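# Hang the blue mug on the mug tree

## Task

Put the blue mug on the mug tree so that it hangs from one of the tree's branches by its handle, with the mug not resting on or touching the tree's base.

## Robot and tools

Robot: two arms, left_arm carrying a five-finger left hand and right_arm carrying a five-finger right hand. Calibrated base positions in the scene frame: left_arm (-0.022, +0.329, +0.016) m, right_arm (+0.049, -0.320, +0.003) m, each turned slightly about z. A camera stand is fixed behind the arms. Loose objects may occasionally get nudged by an outside push.

Frames. Scene frame: origin at table-top height midway between the nominal bases, +z up, +x out over the table, +y toward left_arm. Fixed cameras and the table use it. Every hand pose, target, velocity and offset is in that arm's own base frame. The hand point sits 0.05 m in front of the palm and 0.15 m from the wrist face along the fingers. Its +z runs along straight fingers, +y out of the palm. +x points across the palm away from the thumb on the right hand and toward the thumb on the left. Straight fingertips extend 0.06 to 0.07 m past the point, 0.06 m behind it along -y. A wrist bracket on the little-finger side can collide with things.

The row (used by both motion tools): 28 numbers, each in [-1, 1], always for both arms. Order: left dx, dy, dz, rx, ry, rz; left thumb_turn, thumb_bend, index, middle, ring, little; left force_limit, speed; then the same 14 for the right arm. The six pose numbers are an offset, not a pose: they are measured from the arm's Hand target at the start of the action or move, along that arm's base axes. 1.0 equals 0.6 m for dx, dy, dz and 180 degrees for rx, ry, rz, which together form one rotation vector applied about the Hand target position. Six zeros re-request the current Hand target. The six hand motor numbers are absolute targets: -1 open/straight, +1 closed/curled; thumb_turn -1 beside the palm, +1 opposite the fingers. force_limit maps -1..+1 to about 0..10 N at the fingertip (0..15 N for the two thumb motors). speed rises from nearly zero at -1 to full at +0.48 and stays full above that. A hand has no 'unchanged' value: to keep it as is, resend the eight numbers last executed for it; if it was never commanded, send its hand_measured six values plus its hand_force_limit and hand_speed.

execute_actions(actions, cameras): actions is a list of actions; each action is a table of up to 15 rows, one per 1/30 s step, and a short table repeats its last row to fill 15 steps. All rows of one action count from the same starting Hand target, and the next action starts from the new one, so a repeated offset moves further. cameras: list of names, ["all"], [] or null (null gives images only for an empty actions list). An empty actions list just reports state and images.

move(target, speed, blend, blocking, cameras): target is one row or a list of up to 15 rows, all offsets from the same starting Hand targets. speed is path speed in m/s, 0.002 to 4.3, default 0.25 (turning up to twice that in rad/s), one value or one per target. blend (m) rounds corners between listed targets; 0 stops at each. blocking=false returns early while the move continues. Paths are straight, end together, last 0.5 to 10 s, and do not avoid obstacles or the other arm. Faster moves stray more and hit harder. Avoid paths passing near an arm's own base. The result adds a move: line: done, off_target, moving, held or fault, plus limits=paced (pose clipped) or limits=held (steps withheld).

wait(seconds 0 to 10): let time pass holding commands; a running move continues. stop: brake the running move. zoom_image(camera, region [x0, y0, x1, y1] in pixels, at most 504 by 504): enlarge part of the latest image of cam_high, cam_low, cam_left_wrist or cam_right_wrist. show_instructions: shows the reference images. finished_scene(scene 1): ends the scene irreversibly; the mug must stay hung afterward.

Results: end_effector_position (m) and end_effector_quat_wxyz per arm in its base frame, the Hand target that later offsets start from, joint positions, velocities, torques, motor temperatures, and per hand hand_measured, hand_stopped_by (moving, target, force, stalled, fault), hand_load_n (positive when the finger is pushed open; near 0 after losing a grip), hand_force_limit, hand_speed. Readings may be off by a few cm. Camera sizes: cam_high and cam_low 896x504, wrist cameras 672x504.

Behaviour: arms often rest 1 to 3 cm (up to 5) short of the command, usually low, which is not a contact; the next command, even all zeros, asks again, or send the missing distance. Commanded orientation is clipped to within 40 degrees of the current one per step. Small moves may not start; turns can shift the hand point. A blocked arm keeps pushing until commanded back past its hand point. The fingers with thumb opposed grip objects about 0.035 to 0.065 m thick, or a handle down to about 0.025 m. To grip harder raise force_limit and send a more-closed target; to loosen send a more-open one. Close at speed -0.94 or lower for a gentle grip.

Avoid: knocking items off the work area, dropping or releasing a moving mug, hard hits on fixed things, fast swings, excess finger force, the two hands touching or gripping each other, and overheating (MOTOR HOT at 85 °C; at 100 °C the arm faults and falls).

Each tool is called after ">>>" as name(argument=value, ...), one argument or row to a line, values as JSON.

Reference images:

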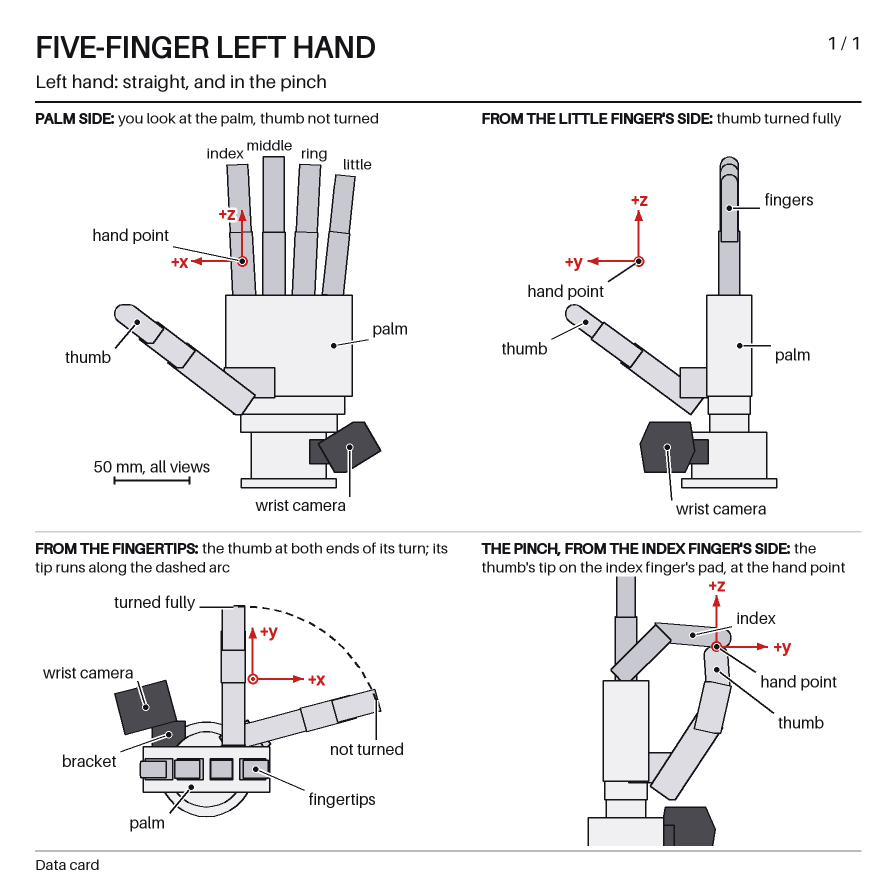

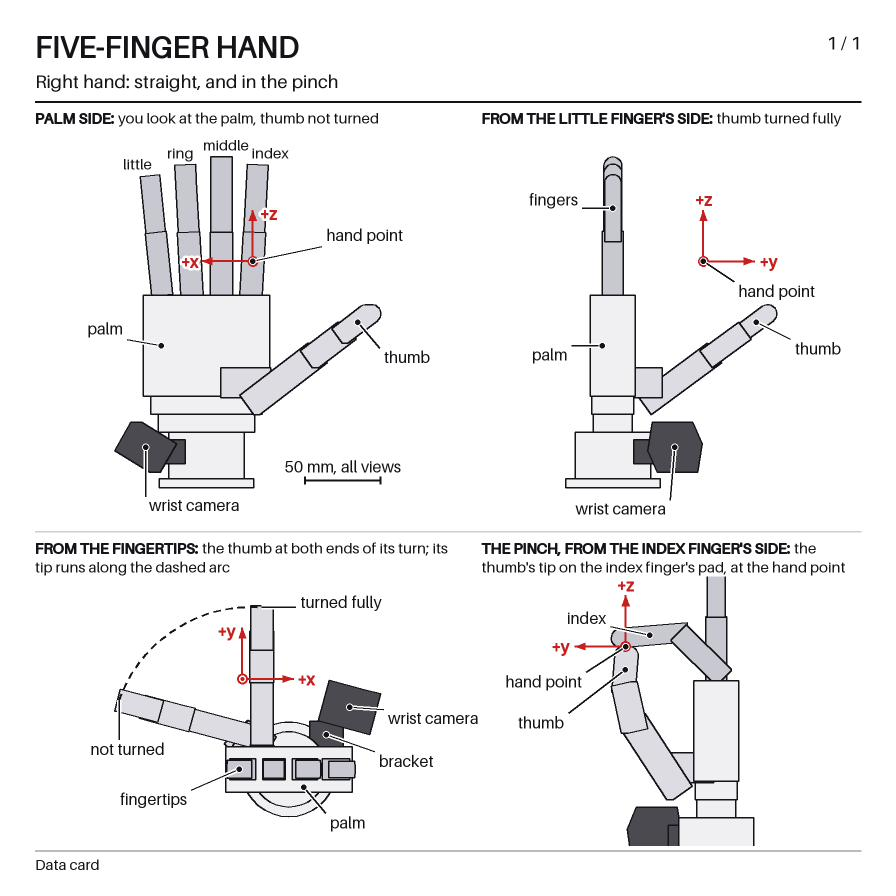

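## Session

>>> execute_actions(
  actions=[],
)

Scene clock: 0.00 s.
left_arm: end_effector_position=(+0.1413, +0.1567, +0.2122) hand_measured=(-1.000, -1.000, -1.000, -1.000, -1.000, -1.000) hand_load_n=(+0.0, +0.0, +0.0, +0.0, +0.0, +0.0) hand_stopped_by=(target, target, target, target, target, target) hand_force_limit=0.00 hand_speed=-0.80 end_effector_quat_wxyz=(+0.136, -0.026, +0.964, +0.226) | right_arm: end_effector_position=(+0.5636, +0.6075, +0.2058) hand_measured=(-1.000, -1.000, -1.000, -1.000, -1.000, -1.000) hand_load_n=(+0.0, +0.0, +0.0, +0.0, +0.0, +0.0) hand_stopped_by=(target, target, target, target, target, target) hand_force_limit=0.00 hand_speed=-0.80 end_effector_quat_wxyz=(-0.657, +0.735, +0.082, +0.150)
Joint positions: left_arm=[0.129 0.52 0.662 -1.37 -0.42 1.719] | right_arm=[0.652 2.065 1.715 0.216 -0.801 -0.431]
Joint velocities: within noise
Joint torques (N m): no reading
Motor temperatures (°C): left_arm=[27 36 31 33 28 29] | right_arm=[30 32 30 29 26 34]
Heat: left arm: hottest shoulder 36 °C; right arm: hottest wrist roll 34 °C.
Hand target: left_arm +0.1465, +0.1574, +0.2244; +0.151, -0.029, +0.961, +0.228 | right_arm +0.5681, +0.6109, +0.2062; -0.658, +0.733, +0.083, +0.152

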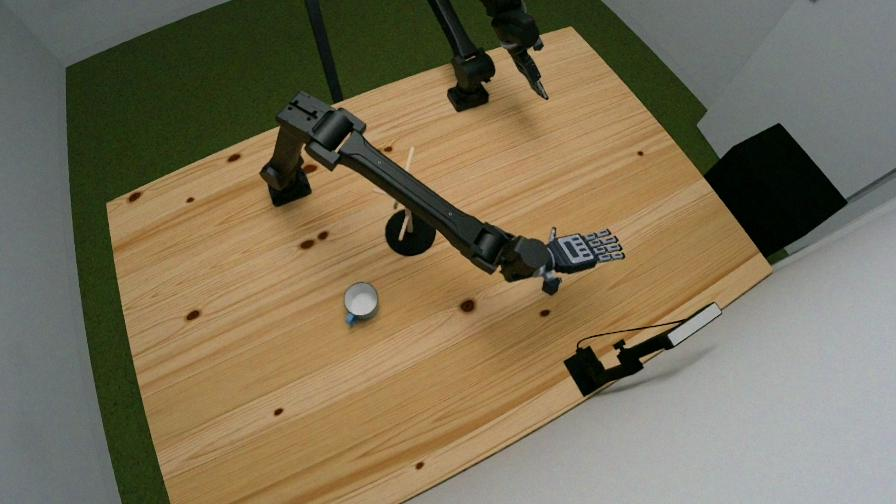

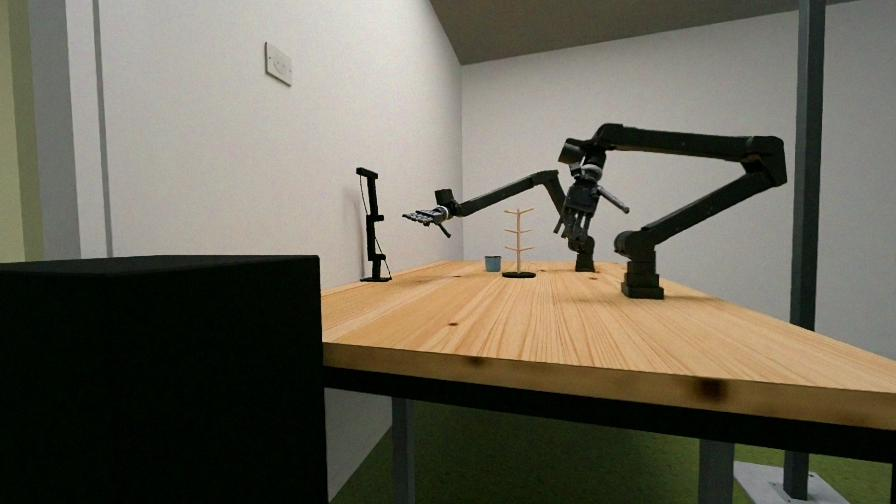

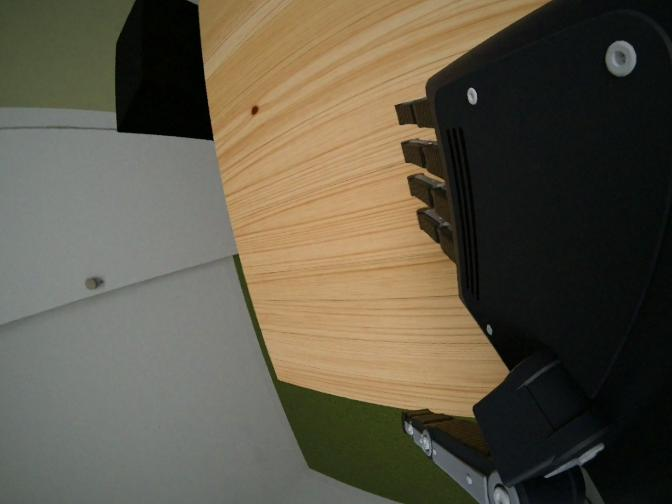

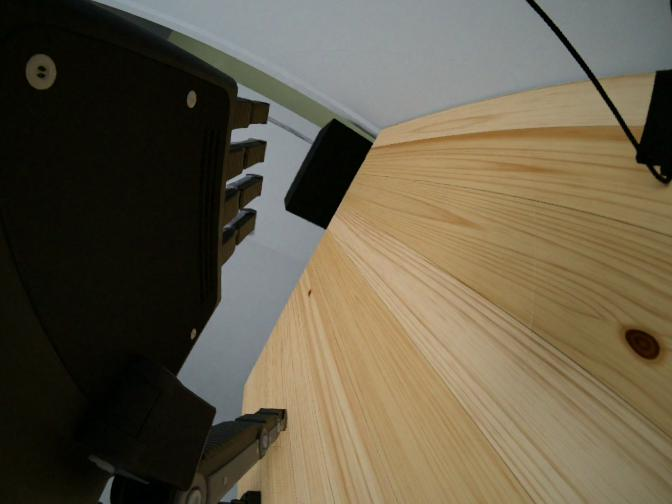

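>>> zoom_image(
  camera="cam_high",
  region=[300, 130, 500, 350],
)

>>> zoom_image(
  camera="cam_low",
  region=[440, 180, 600, 300],
)

Scaled by 2.291 from the camera's 896x504 image, which has a finer 1280x720 frame.

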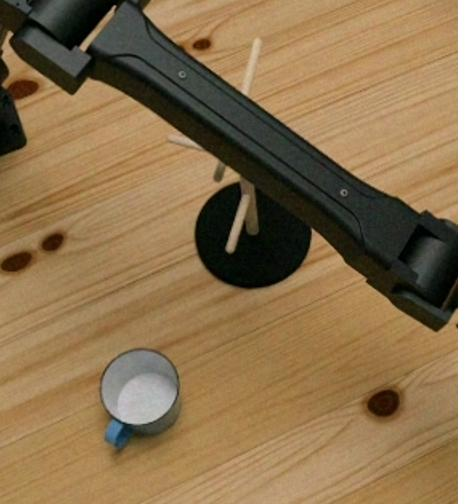

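Scaled by 3.150 from the camera's 896x504 image, which has a finer 1280x720 frame.

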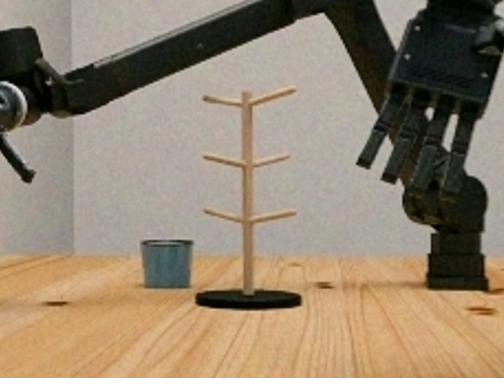

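>>> zoom_image(
  camera="cam_high",
  region=[230, 70, 350, 220],
)

>>> zoom_image(
  camera="cam_high",
  region=[430, 0, 570, 120],
)

>>> zoom_image(
  camera="cam_high",
  region=[460, 200, 640, 320],
)

>>> zoom_image(
  camera="cam_low",
  region=[390, 100, 800, 310],
)

Scaled by 3.360 from the camera's 896x504 image, which has a finer 1280x720 frame.

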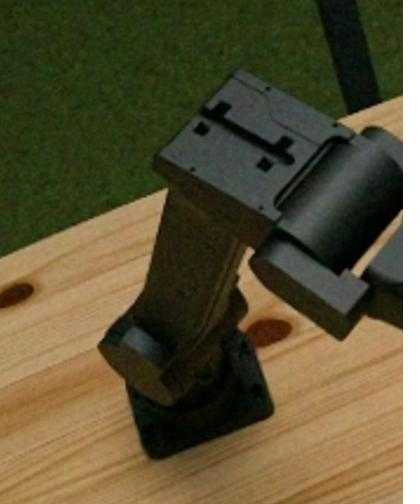

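Scaled by 3.600 from the camera's 896x504 image, which has a finer 1280x720 frame.

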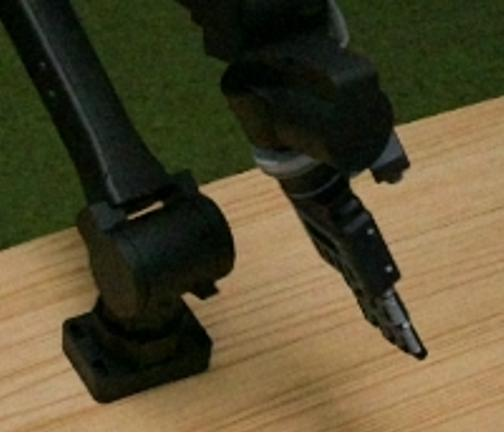

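Scaled by 2.800 from the camera's 896x504 image, which has a finer 1280x720 frame.

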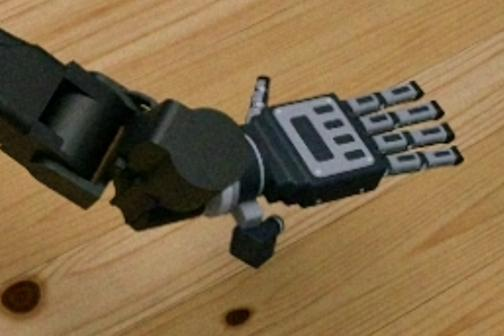

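Scaled by 1.229 from the camera's 896x504 image, which has a finer 1280x720 frame.

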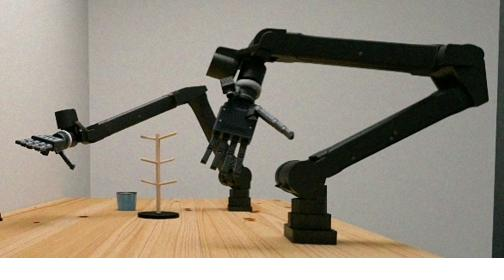

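>>> move(
  target=[
    [0,0,0,0,0,0,-1,-1,-1,-1,-1,-1,0,-0.8, 0,0,0.25,0,0,0,-1,-1,-1,-1,-1,-1,0,-0.8],
    [0,0,0,0,0,0,-1,-1,-1,-1,-1,-1,0,-0.8, -0.247,-0.60,0.30,0.05,0.033,-0.196,-1,-1,-1,-1,-1,-1,0,-0.8],
  ],
  blend=[0.08, 0],
  speed=0.35,
  cameras=["cam_high", "cam_low"],
)

Scene clock: 35.23 s.
left_arm: end_effector_position=(+0.1413, +0.1567, +0.2122) hand_measured=(-1.000, -1.000, -1.000, -1.000, -1.000, -1.000) hand_load_n=(+0.0, +0.0, +0.0, +0.0, +0.0, +0.0) hand_stopped_by=(target, target, target, target, target, target) hand_force_limit=0.00 hand_speed=-0.80 end_effector_quat_wxyz=(+0.136, -0.026, +0.964, +0.226) | right_arm: end_effector_position=(+0.4181, +0.2562, +0.3939) hand_measured=(-1.000, -1.000, -1.000, -1.000, -1.000, -1.000) hand_load_n=(+0.0, +0.0, +0.0, +0.0, +0.0, +0.0) hand_stopped_by=(target, target, target, target, target, target) hand_force_limit=0.00 hand_speed=-0.80 end_effector_quat_wxyz=(+0.642, -0.675, +0.175, -0.319)
Joint positions: left_arm=[0.129 0.52 0.662 -1.37 -0.42 1.719] | right_arm=[0.31 0.968 0.89 0.112 -0.546 -0.19]
Joint torques (N m): left_arm=[1.38 3.08 10.93 1.01 -0.29 0.04] | right_arm=[-1.38 -4.72 8.06 1.47 -0.03 0.11]
Heat: left arm: hottest shoulder 36 °C; right arm: hottest shoulder 36 °C.
Hand target: left_arm +0.1465, +0.1574, +0.2244; +0.151, -0.029, +0.961, +0.228 | right_arm +0.4200, +0.2510, +0.3864; +0.639, -0.677, +0.188, -0.313
Off the commanded pose: left_arm 0.013 m, 2 deg | right_arm 0.010 m, 2 deg.
move: off_target (left_arm); blend cut to 0.075 m at target 1
Images, in order (width x height): cam_high 896x504, cam_low 896x504.

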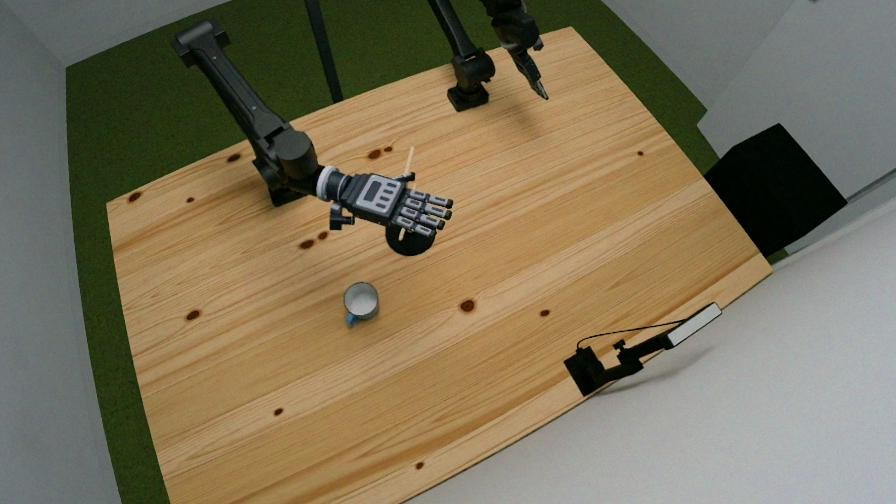

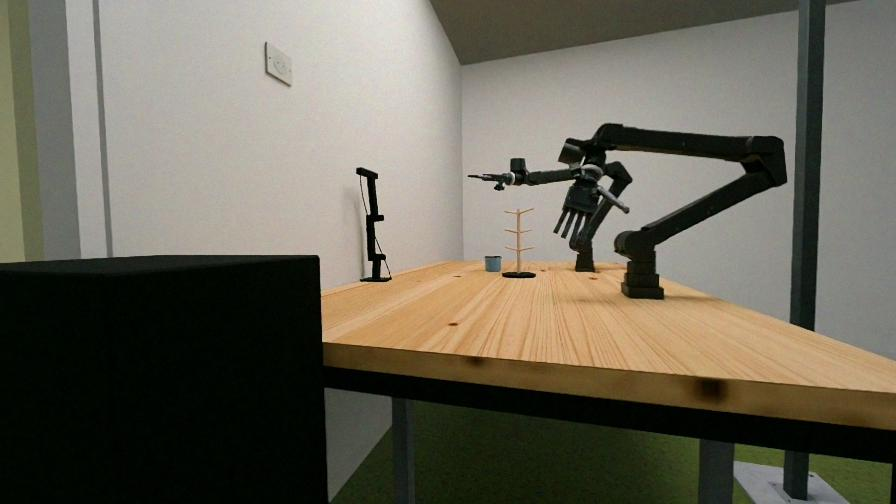

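>>> move(
  target=[0,0,0,0,0,0,-1,-1,-1,-1,-1,-1,0,-0.8, -0.1,-0.335,-0.011,0.0493,0.034,-0.1956,-1,-1,-1,-1,-1,-1,0,-0.8],
  speed=0.35,
  cameras=["cam_high", "cam_right_wrist"],
)

Scene clock: 38.10 s.
left_arm: end_effector_position=(+0.1413, +0.1567, +0.2122) hand_measured=(-1.000, -1.000, -1.000, -1.000, -1.000, -1.000) hand_load_n=(+0.0, +0.0, +0.0, +0.0, +0.0, +0.0) hand_stopped_by=(target, target, target, target, target, target) hand_force_limit=0.00 hand_speed=-0.80 end_effector_quat_wxyz=(+0.136, -0.026, +0.964, +0.226) | right_arm: end_effector_position=(+0.3614, +0.0544, +0.3854) hand_measured=(-1.000, -1.000, -1.000, -1.000, -1.000, -1.000) hand_load_n=(-0.5, -0.5, +0.0, -0.5, +0.0, +0.0) hand_stopped_by=(target, target, target, target, target, target) hand_force_limit=0.00 hand_speed=-0.80 end_effector_quat_wxyz=(+0.556, -0.557, +0.429, -0.444)
Joint positions: left_arm=[0.129 0.52 0.662 -1.37 -0.42 1.719] | right_arm=[-0.114 0.53 0.694 -0.151 -0.355 -0.013]
Joint torques (N m): left_arm=[2.08 3.08 10.97 0.96 -0.3 0.03] | right_arm=[-1.14 0.85 8.03 1.51 -0.03 0.12]
Heat: left arm: hottest shoulder 36 °C; right arm: hottest shoulder 35 °C.
Hand target: left_arm +0.1465, +0.1574, +0.2244; +0.151, -0.029, +0.961, +0.228 | right_arm +0.3599, +0.0500, +0.3797; +0.554, -0.554, +0.440, -0.440
Off the commanded pose: left_arm 0.013 m, 2 deg | right_arm 0.007 m, 1 deg.
move: off_target (left_arm)
Images, in order (width x height): cam_high 896x504, cam_right_wrist 672x504.

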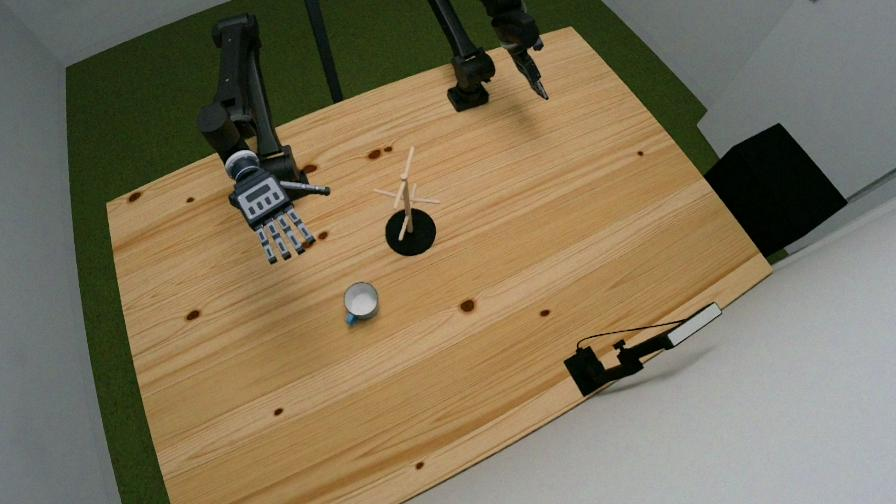

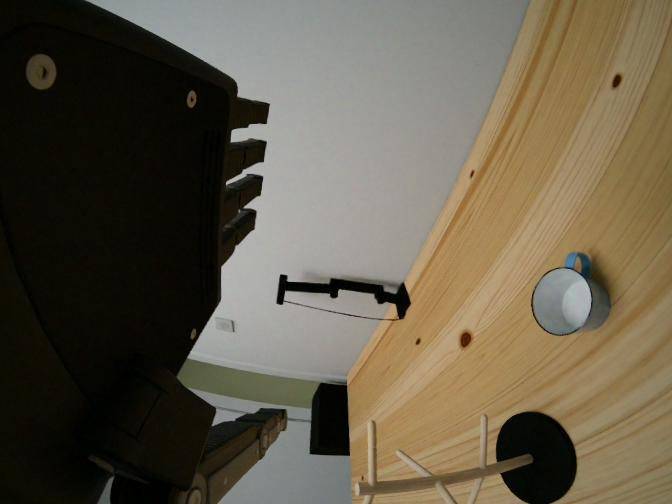

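>>> zoom_image(
  camera="cam_right_wrist",
  region=[330, 220, 672, 504],
)

>>> zoom_image(
  camera="cam_high",
  region=[340, 130, 460, 340],
)

Scaled by 1.474 from the camera's 672x504 image, which has a finer 960x720 frame.

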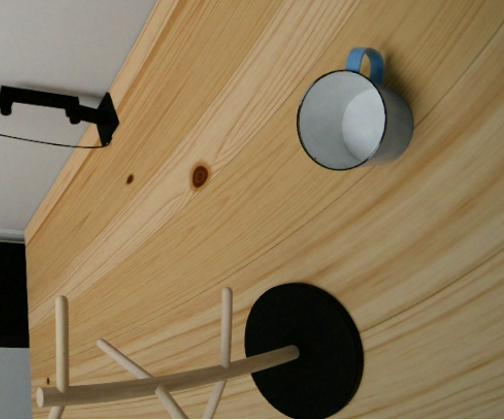

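Scaled by 2.400 from the camera's 896x504 image, which has a finer 1280x720 frame.

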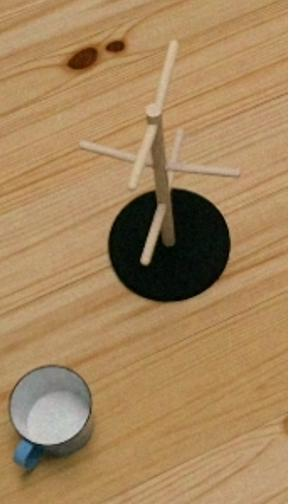

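>>> wait(
  seconds=0,
  cameras=["cam_high", "cam_low", "cam_right_wrist"],
)

>>> zoom_image(
  camera="cam_low",
  region=[480, 195, 560, 285],
)

>>> zoom_image(
  camera="cam_high",
  region=[365, 135, 455, 265],
)

>>> zoom_image(
  camera="cam_right_wrist",
  region=[500, 230, 640, 350],
)

Scene clock: 44.23 s.
left_arm: end_effector_position=(+0.1413, +0.1567, +0.2122) hand_measured=(-1.000, -1.000, -1.000, -1.000, -1.000, -1.000) hand_load_n=(+0.0, -0.5, +0.0, +0.0, +0.0, +0.0) hand_stopped_by=(target, target, target, target, target, target) hand_force_limit=0.00 hand_speed=-0.80 end_effector_quat_wxyz=(+0.136, -0.026, +0.964, +0.226) | right_arm: end_effector_position=(+0.3614, +0.0543, +0.3854) hand_measured=(-1.000, -1.000, -1.000, -1.000, -1.000, -1.000) hand_load_n=(+0.0, +0.0, -0.5, +0.0, +0.0, +0.0) hand_stopped_by=(target, target, target, target, target, target) hand_force_limit=0.00 hand_speed=-0.80 end_effector_quat_wxyz=(+0.556, -0.557, +0.429, -0.444)
Joint positions: left_arm=[0.129 0.52 0.662 -1.37 -0.42 1.719] | right_arm=[-0.114 0.53 0.694 -0.151 -0.355 -0.012]
Joint torques (N m): left_arm=[2.26 2.84 10.73 0.99 -0.25 0.06] | right_arm=[-1.38 0.85 8.02 1.51 -0.03 0.14]
Heat: left arm: hottest shoulder 36 °C; right arm: hottest shoulder 35 °C.
Hand target: left_arm +0.1465, +0.1574, +0.2244; +0.151, -0.029, +0.961, +0.228 | right_arm +0.3599, +0.0499, +0.3797; +0.553, -0.554, +0.440, -0.440
Off the commanded pose: left_arm 0.013 m, 2 deg | right_arm 0.007 m, 1 deg.
Images, in order (width x height): cam_high 896x504, cam_low 896x504, cam_right_wrist 672x504.

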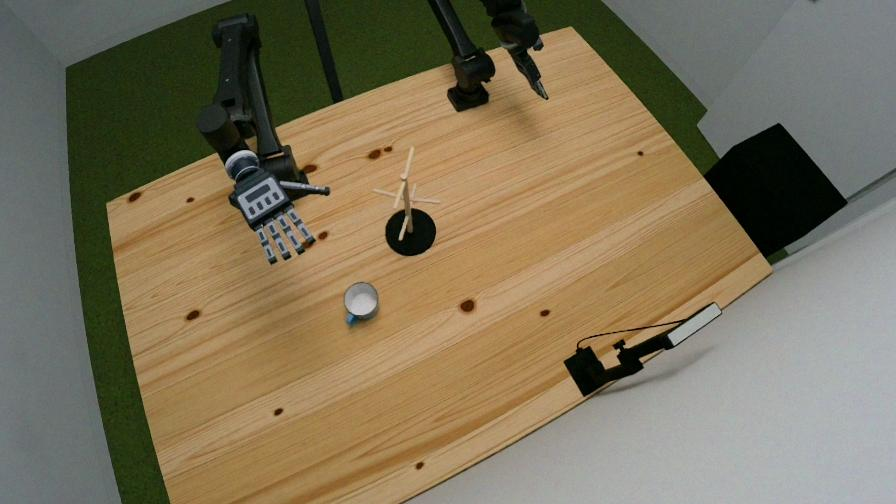

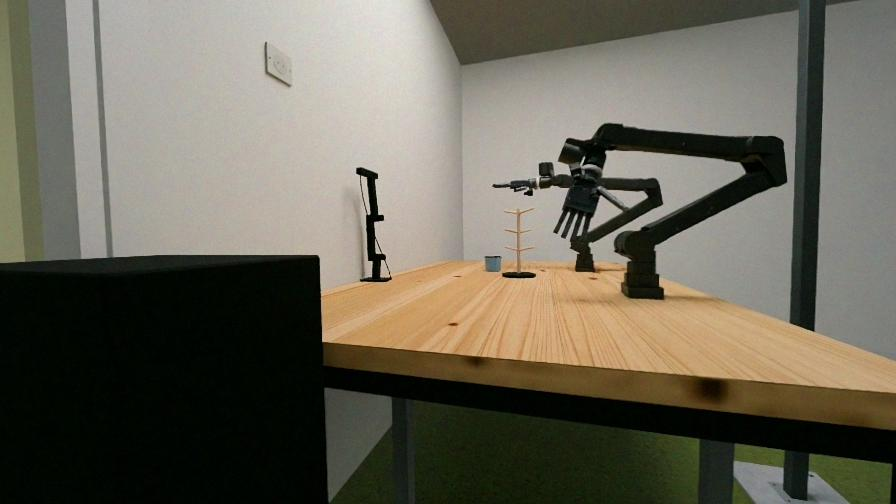

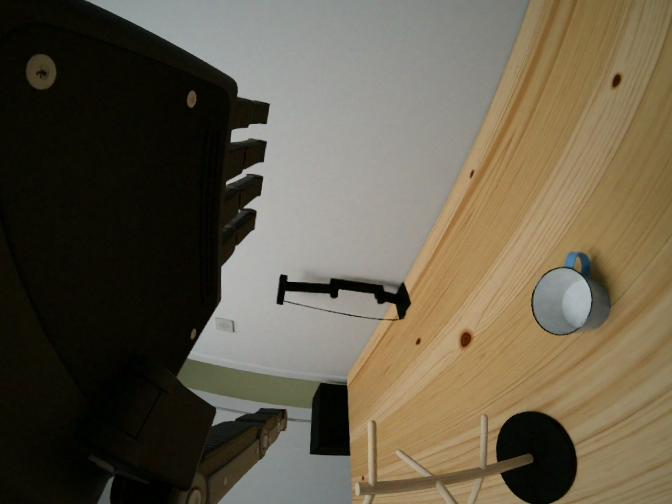

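Scaled by 5.600 from the camera's 896x504 image, which has a finer 1280x720 frame.

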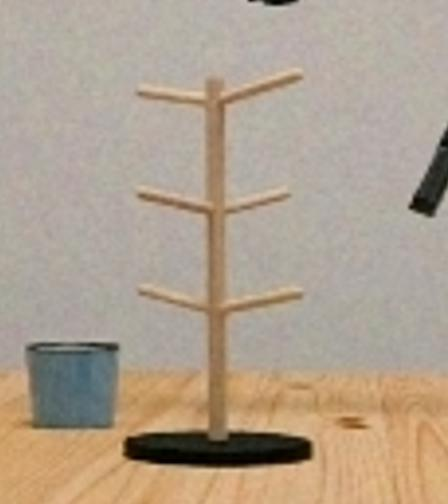

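Scaled by 3.877 from the camera's 896x504 image, which has a finer 1280x720 frame.

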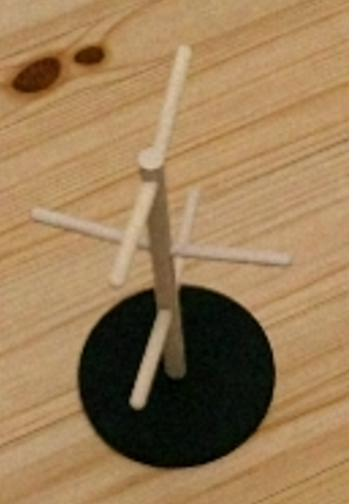

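Scaled by 3.600 from the camera's 672x504 image, which has a finer 960x720 frame.

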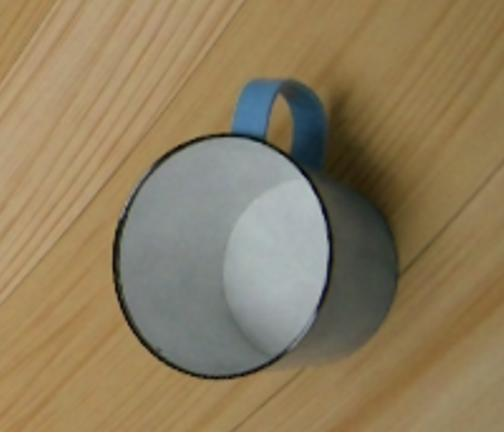

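>>> move(
  target=[0,0,0,0,0,0,-1,-1,-1,-1,-1,-1,0,-0.8, 0.027,0.08,-0.2995,0,0,-0.0724,1,-0.46,-0.5,-0.65,-0.96,-1,0.2,0],
  speed=0.3,
  cameras=["cam_high", "cam_low", "cam_right_wrist"],
)

Scene clock: 96.50 s.
left_arm: end_effector_position=(+0.1413, +0.1567, +0.2122) hand_measured=(-1.000, -1.000, -1.000, -1.000, -1.000, -1.000) hand_load_n=(+0.0, +0.0, +0.0, +0.0, +0.0, +0.0) hand_stopped_by=(target, target, target, target, target, target) hand_force_limit=0.00 hand_speed=-0.80 end_effector_quat_wxyz=(+0.136, -0.026, +0.964, +0.226) | right_arm: end_effector_position=(+0.3778, +0.0925, +0.2056) hand_measured=(+1.000, -0.460, -0.500, -0.650, -0.960, -1.000) hand_load_n=(+0.0, +0.0, +0.0, +0.0, +0.0, +0.0) hand_stopped_by=(target, target, target, target, target, target) hand_force_limit=0.20 hand_speed=0.00 end_effector_quat_wxyz=(+0.498, -0.496, +0.502, -0.504)
Joint positions: left_arm=[0.129 0.52 0.662 -1.37 -0.42 1.719] | right_arm=[0.339 0.687 0.259 0.432 0.352 -0.002]
Joint torques (N m): left_arm=[1.49 3.02 10.97 0.81 -0.3 0.04] | right_arm=[1.44 1.26 7.28 2.4 0.18 0]
Motor temperatures (°C): left_arm=[27 35 36 33 28 29] | right_arm=[30 33 34 28 26 33]
Heat: left arm: hottest elbow 36 °C; right arm: hottest elbow 34 °C.
Hand target: left_arm +0.1465, +0.1574, +0.2244; +0.151, -0.029, +0.961, +0.228 | right_arm +0.3761, +0.0980, +0.1999; +0.500, -0.500, +0.500, -0.500
Off the commanded pose: left_arm 0.013 m, 2 deg | right_arm 0.008 m, 1 deg.
move: off_target (left_arm)
Images, in order (width x height): cam_high 896x504, cam_low 896x504, cam_right_wrist 672x504.

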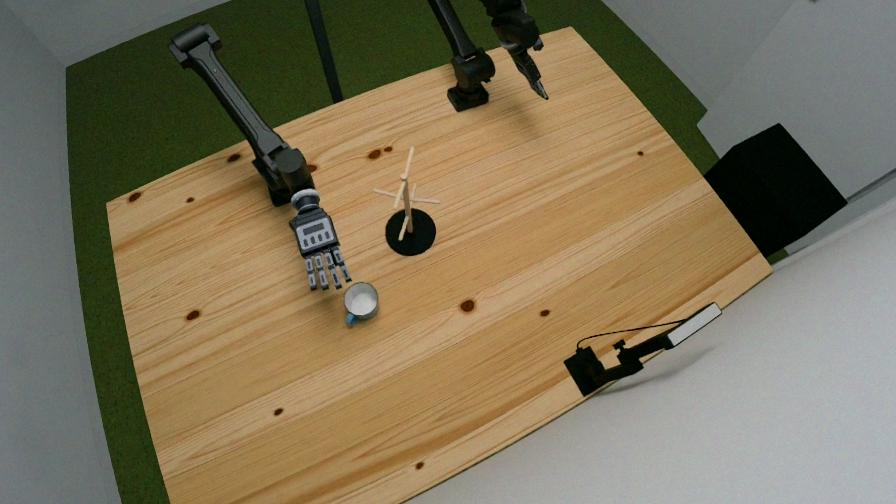

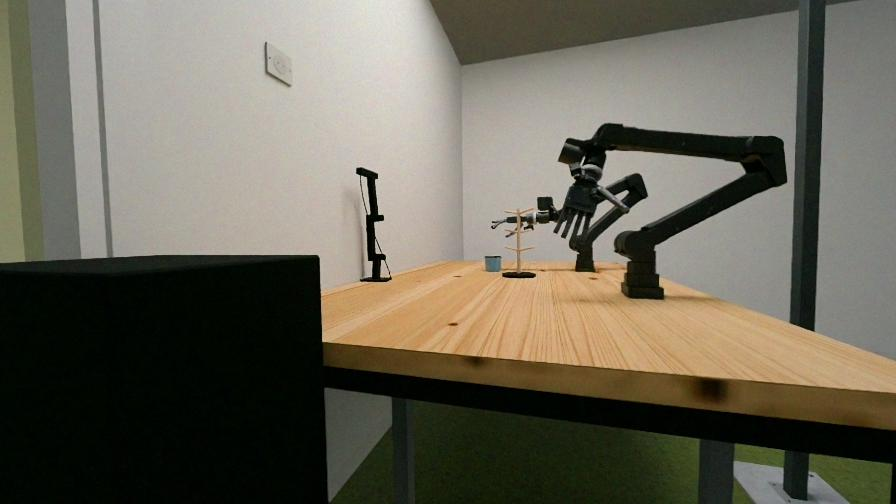

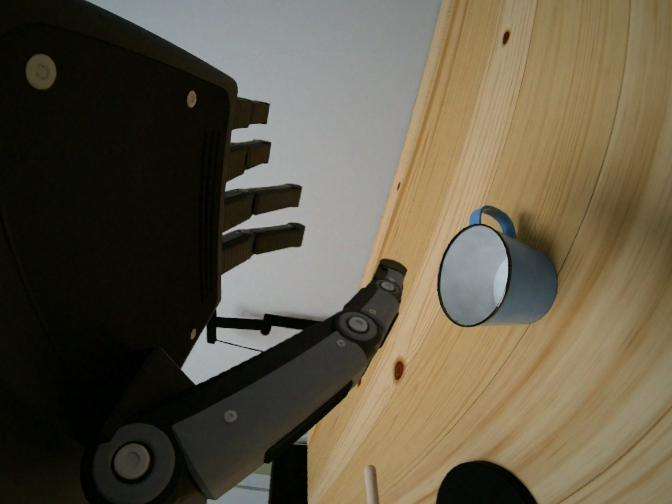

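>>> zoom_image(
  camera="cam_right_wrist",
  region=[420, 190, 580, 340],
)

Scaled by 3.150 from the camera's 672x504 image, which has a finer 960x720 frame.

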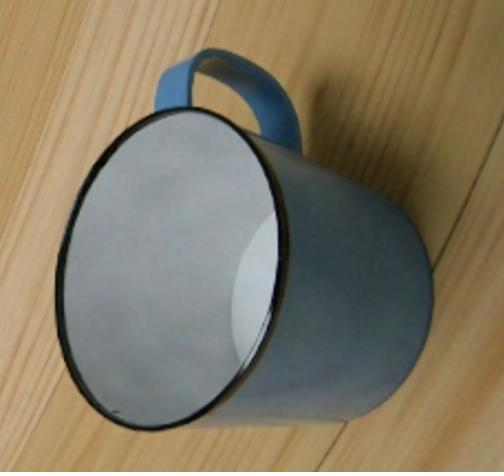

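>>> zoom_image(
  camera="cam_high",
  region=[270, 200, 400, 340],
)

Scaled by 3.600 from the camera's 896x504 image, which has a finer 1280x720 frame.

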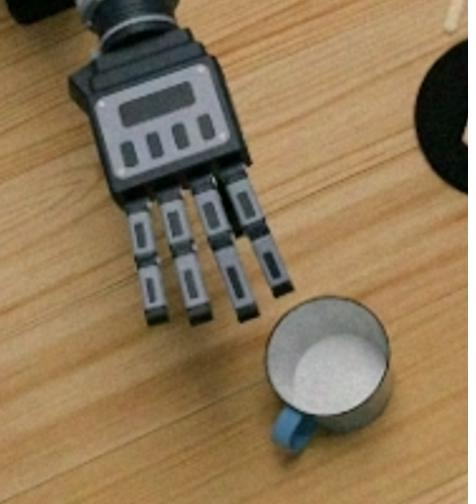

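>>> move(
  target=[0,0,0,0,0,0,-1,-1,-1,-1,-1,-1,0,-0.8, 0.008,0.02,-0.135,0,0,0,1,-0.46,-0.5,-0.65,-0.96,-1,0.2,0],
  speed=0.12,
  cameras=["cam_high","cam_low","cam_right_wrist"],
)

Scene clock: 121.10 s.
left_arm: end_effector_position=(+0.1413, +0.1567, +0.2122) hand_measured=(-1.000, -1.000, -1.000, -1.000, -1.000, -1.000) hand_load_n=(+0.0, -0.5, +0.0, +0.0, +0.0, +0.0) hand_stopped_by=(target, target, target, target, target, target) hand_force_limit=0.00 hand_speed=-0.80 end_effector_quat_wxyz=(+0.136, -0.026, +0.964, +0.226) | right_arm: end_effector_position=(+0.3846, +0.1050, +0.1240) hand_measured=(+1.000, -0.460, -0.500, -0.650, -0.960, -1.000) hand_load_n=(+0.0, +0.0, -0.5, +0.0, +0.0, +0.0) hand_stopped_by=(target, target, target, target, target, target) hand_force_limit=0.20 hand_speed=0.00 end_effector_quat_wxyz=(+0.498, -0.495, +0.502, -0.504)
Joint positions: left_arm=[0.129 0.52 0.662 -1.37 -0.42 1.719] | right_arm=[0.386 1.125 0.138 0.993 0.399 -0.002]
Joint torques (N m): left_arm=[1.08 2.73 10.91 0.88 -0.26 -0.01] | right_arm=[1.44 -1.14 4.67 2.4 0.19 0]
Heat: left arm: hottest elbow 37 °C; right arm: hottest elbow 36 °C.
Hand target: left_arm +0.1465, +0.1574, +0.2244; +0.151, -0.029, +0.961, +0.228 | right_arm +0.3809, +0.1100, +0.1191; +0.500, -0.500, +0.500, -0.500
Off the commanded pose: left_arm 0.013 m, 2 deg | right_arm 0.008 m, 1 deg.
move: off_target (left_arm)
Images, in order (width x height): cam_high 896x504, cam_low 896x504, cam_right_wrist 672x504.

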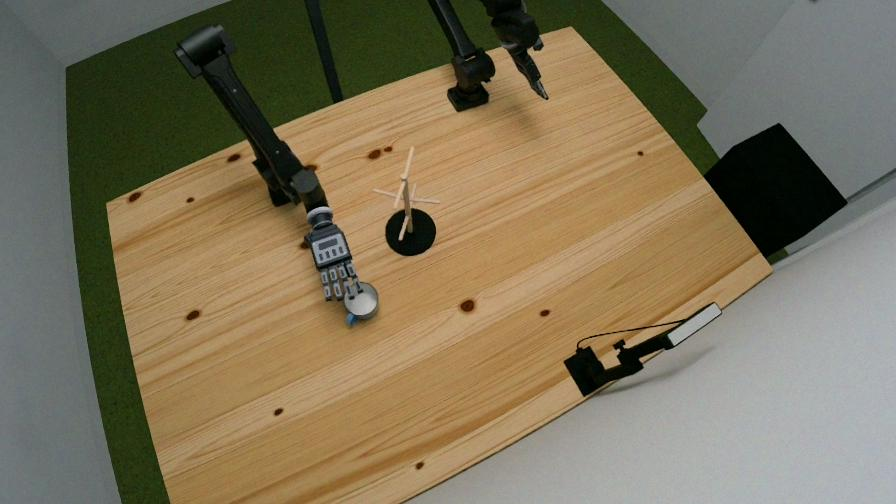

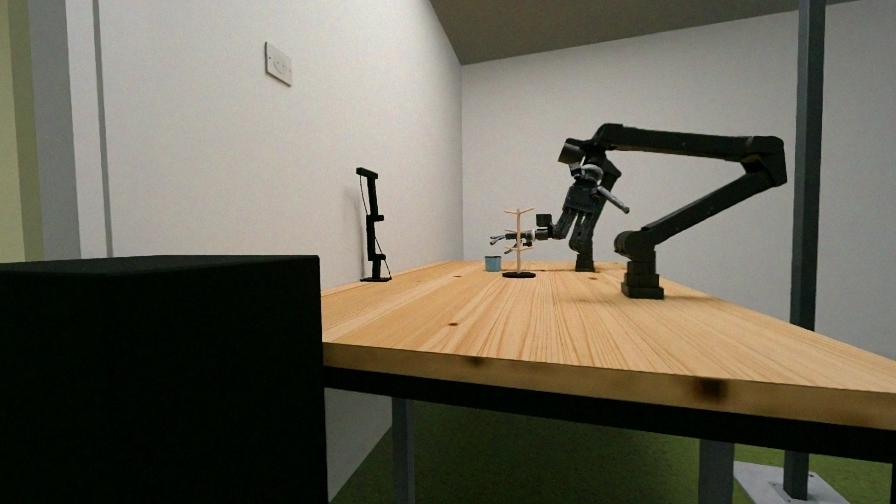

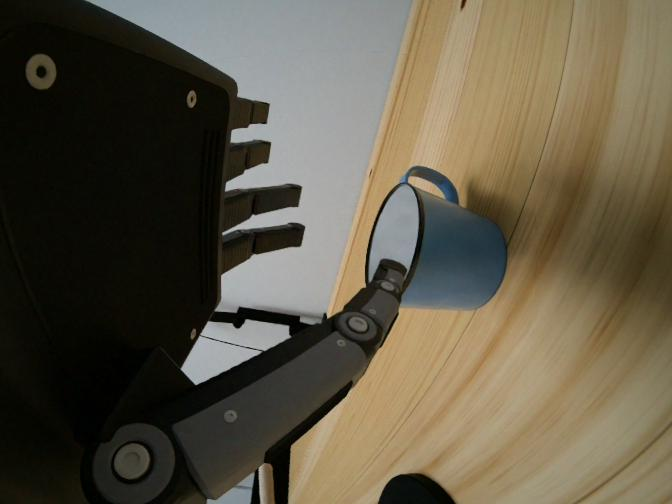

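>>> zoom_image(
  camera="cam_right_wrist",
  region=[280, 140, 532, 329],
)

>>> zoom_image(
  camera="cam_high",
  region=[290, 190, 430, 340],
)

Scaled by 2.000 from the camera's 672x504 image, which has a finer 960x720 frame.

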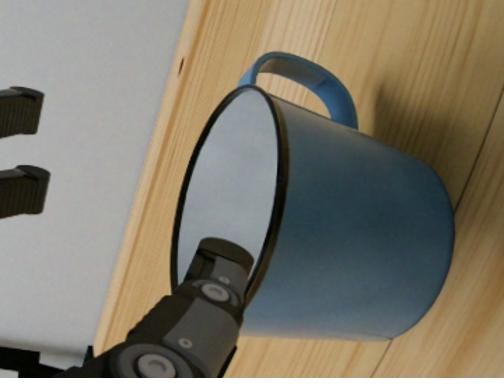

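Scaled by 3.360 from the camera's 896x504 image, which has a finer 1280x720 frame.

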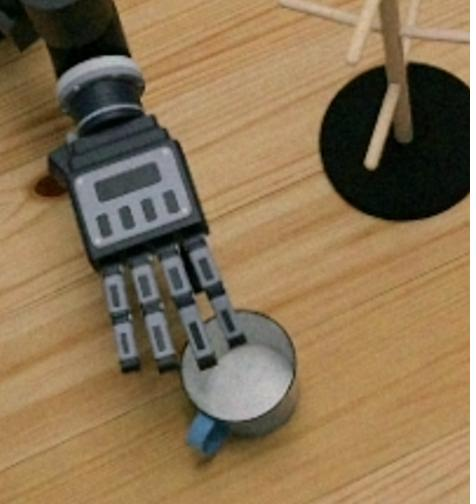

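>>> move(
  target=[0,0,0,0,0,0,-1,-1,-1,-1,-1,-1,0,-0.8, -0.0107,0,-0.04,0,0,0,1,-0.46,-0.5,-0.65,-0.96,-1,0.2,0],
  speed=0.08,
  cameras=["cam_high","cam_right_wrist"],
)

>>> zoom_image(
  camera="cam_right_wrist",
  region=[280, 140, 532, 329],
)

>>> zoom_image(
  camera="cam_high",
  region=[300, 230, 410, 340],
)

Scene clock: 129.47 s.
left_arm: end_effector_position=(+0.1413, +0.1567, +0.2122) hand_measured=(-1.000, -1.000, -1.000, -1.000, -1.000, -1.000) hand_load_n=(+0.0, +0.0, +0.0, +0.0, +0.0, +0.0) hand_stopped_by=(target, target, target, target, target, target) hand_force_limit=0.00 hand_speed=-0.80 end_effector_quat_wxyz=(+0.136, -0.026, +0.964, +0.226) | right_arm: end_effector_position=(+0.3786, +0.1053, +0.0994) hand_measured=(+1.000, -0.460, -0.500, -0.650, -0.960, -1.000) hand_load_n=(+0.0, +0.0, +0.0, +0.0, -0.5, +0.0) hand_stopped_by=(target, target, target, target, target, target) hand_force_limit=0.20 hand_speed=0.00 end_effector_quat_wxyz=(+0.498, -0.495, +0.502, -0.504)
Joint positions: left_arm=[0.129 0.52 0.662 -1.37 -0.42 1.719] | right_arm=[0.399 1.296 0.102 1.201 0.412 -0.002]
Joint torques (N m): left_arm=[2.32 3.31 10.93 0.91 -0.26 0.01] | right_arm=[1.49 -1.79 3.33 2.32 0.18 0.01]
Heat: left arm: hottest elbow 37 °C; right arm: hottest elbow 35 °C.
Hand target: left_arm +0.1465, +0.1574, +0.2244; +0.151, -0.029, +0.961, +0.228 | right_arm +0.3745, +0.1100, +0.0950; +0.500, -0.500, +0.500, -0.500
Off the commanded pose: left_arm 0.013 m, 2 deg | right_arm 0.008 m, 1 deg.
move: off_target (left_arm)
Images, in order (width x height): cam_high 896x504, cam_right_wrist 672x504.

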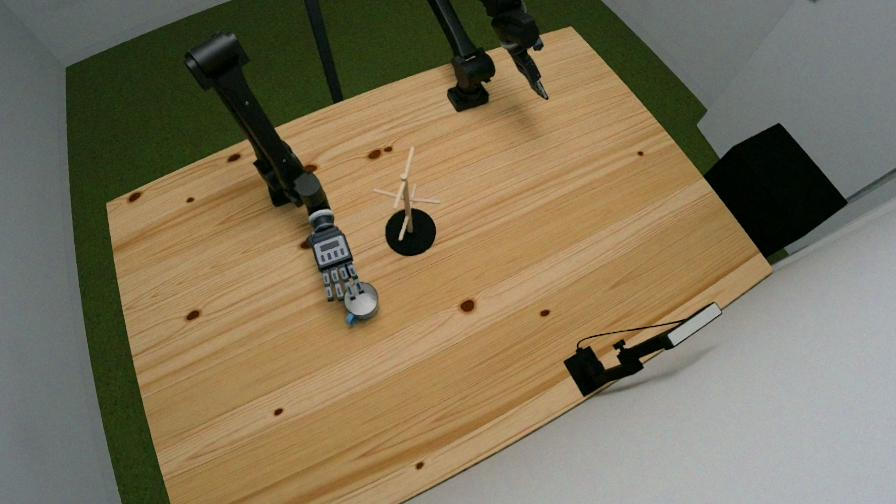

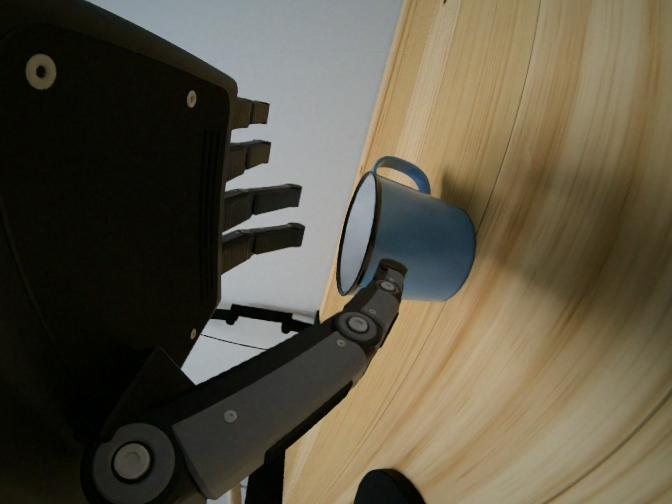

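Scaled by 2.000 from the camera's 672x504 image, which has a finer 960x720 frame.

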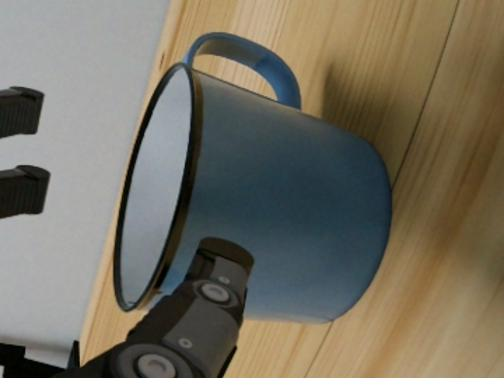

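Scaled by 4.582 from the camera's 896x504 image, which has a finer 1280x720 frame.

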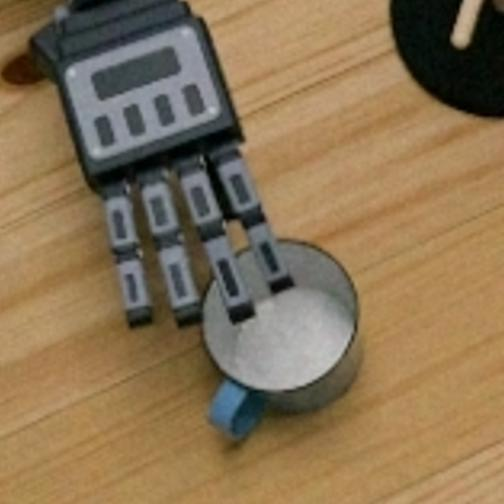

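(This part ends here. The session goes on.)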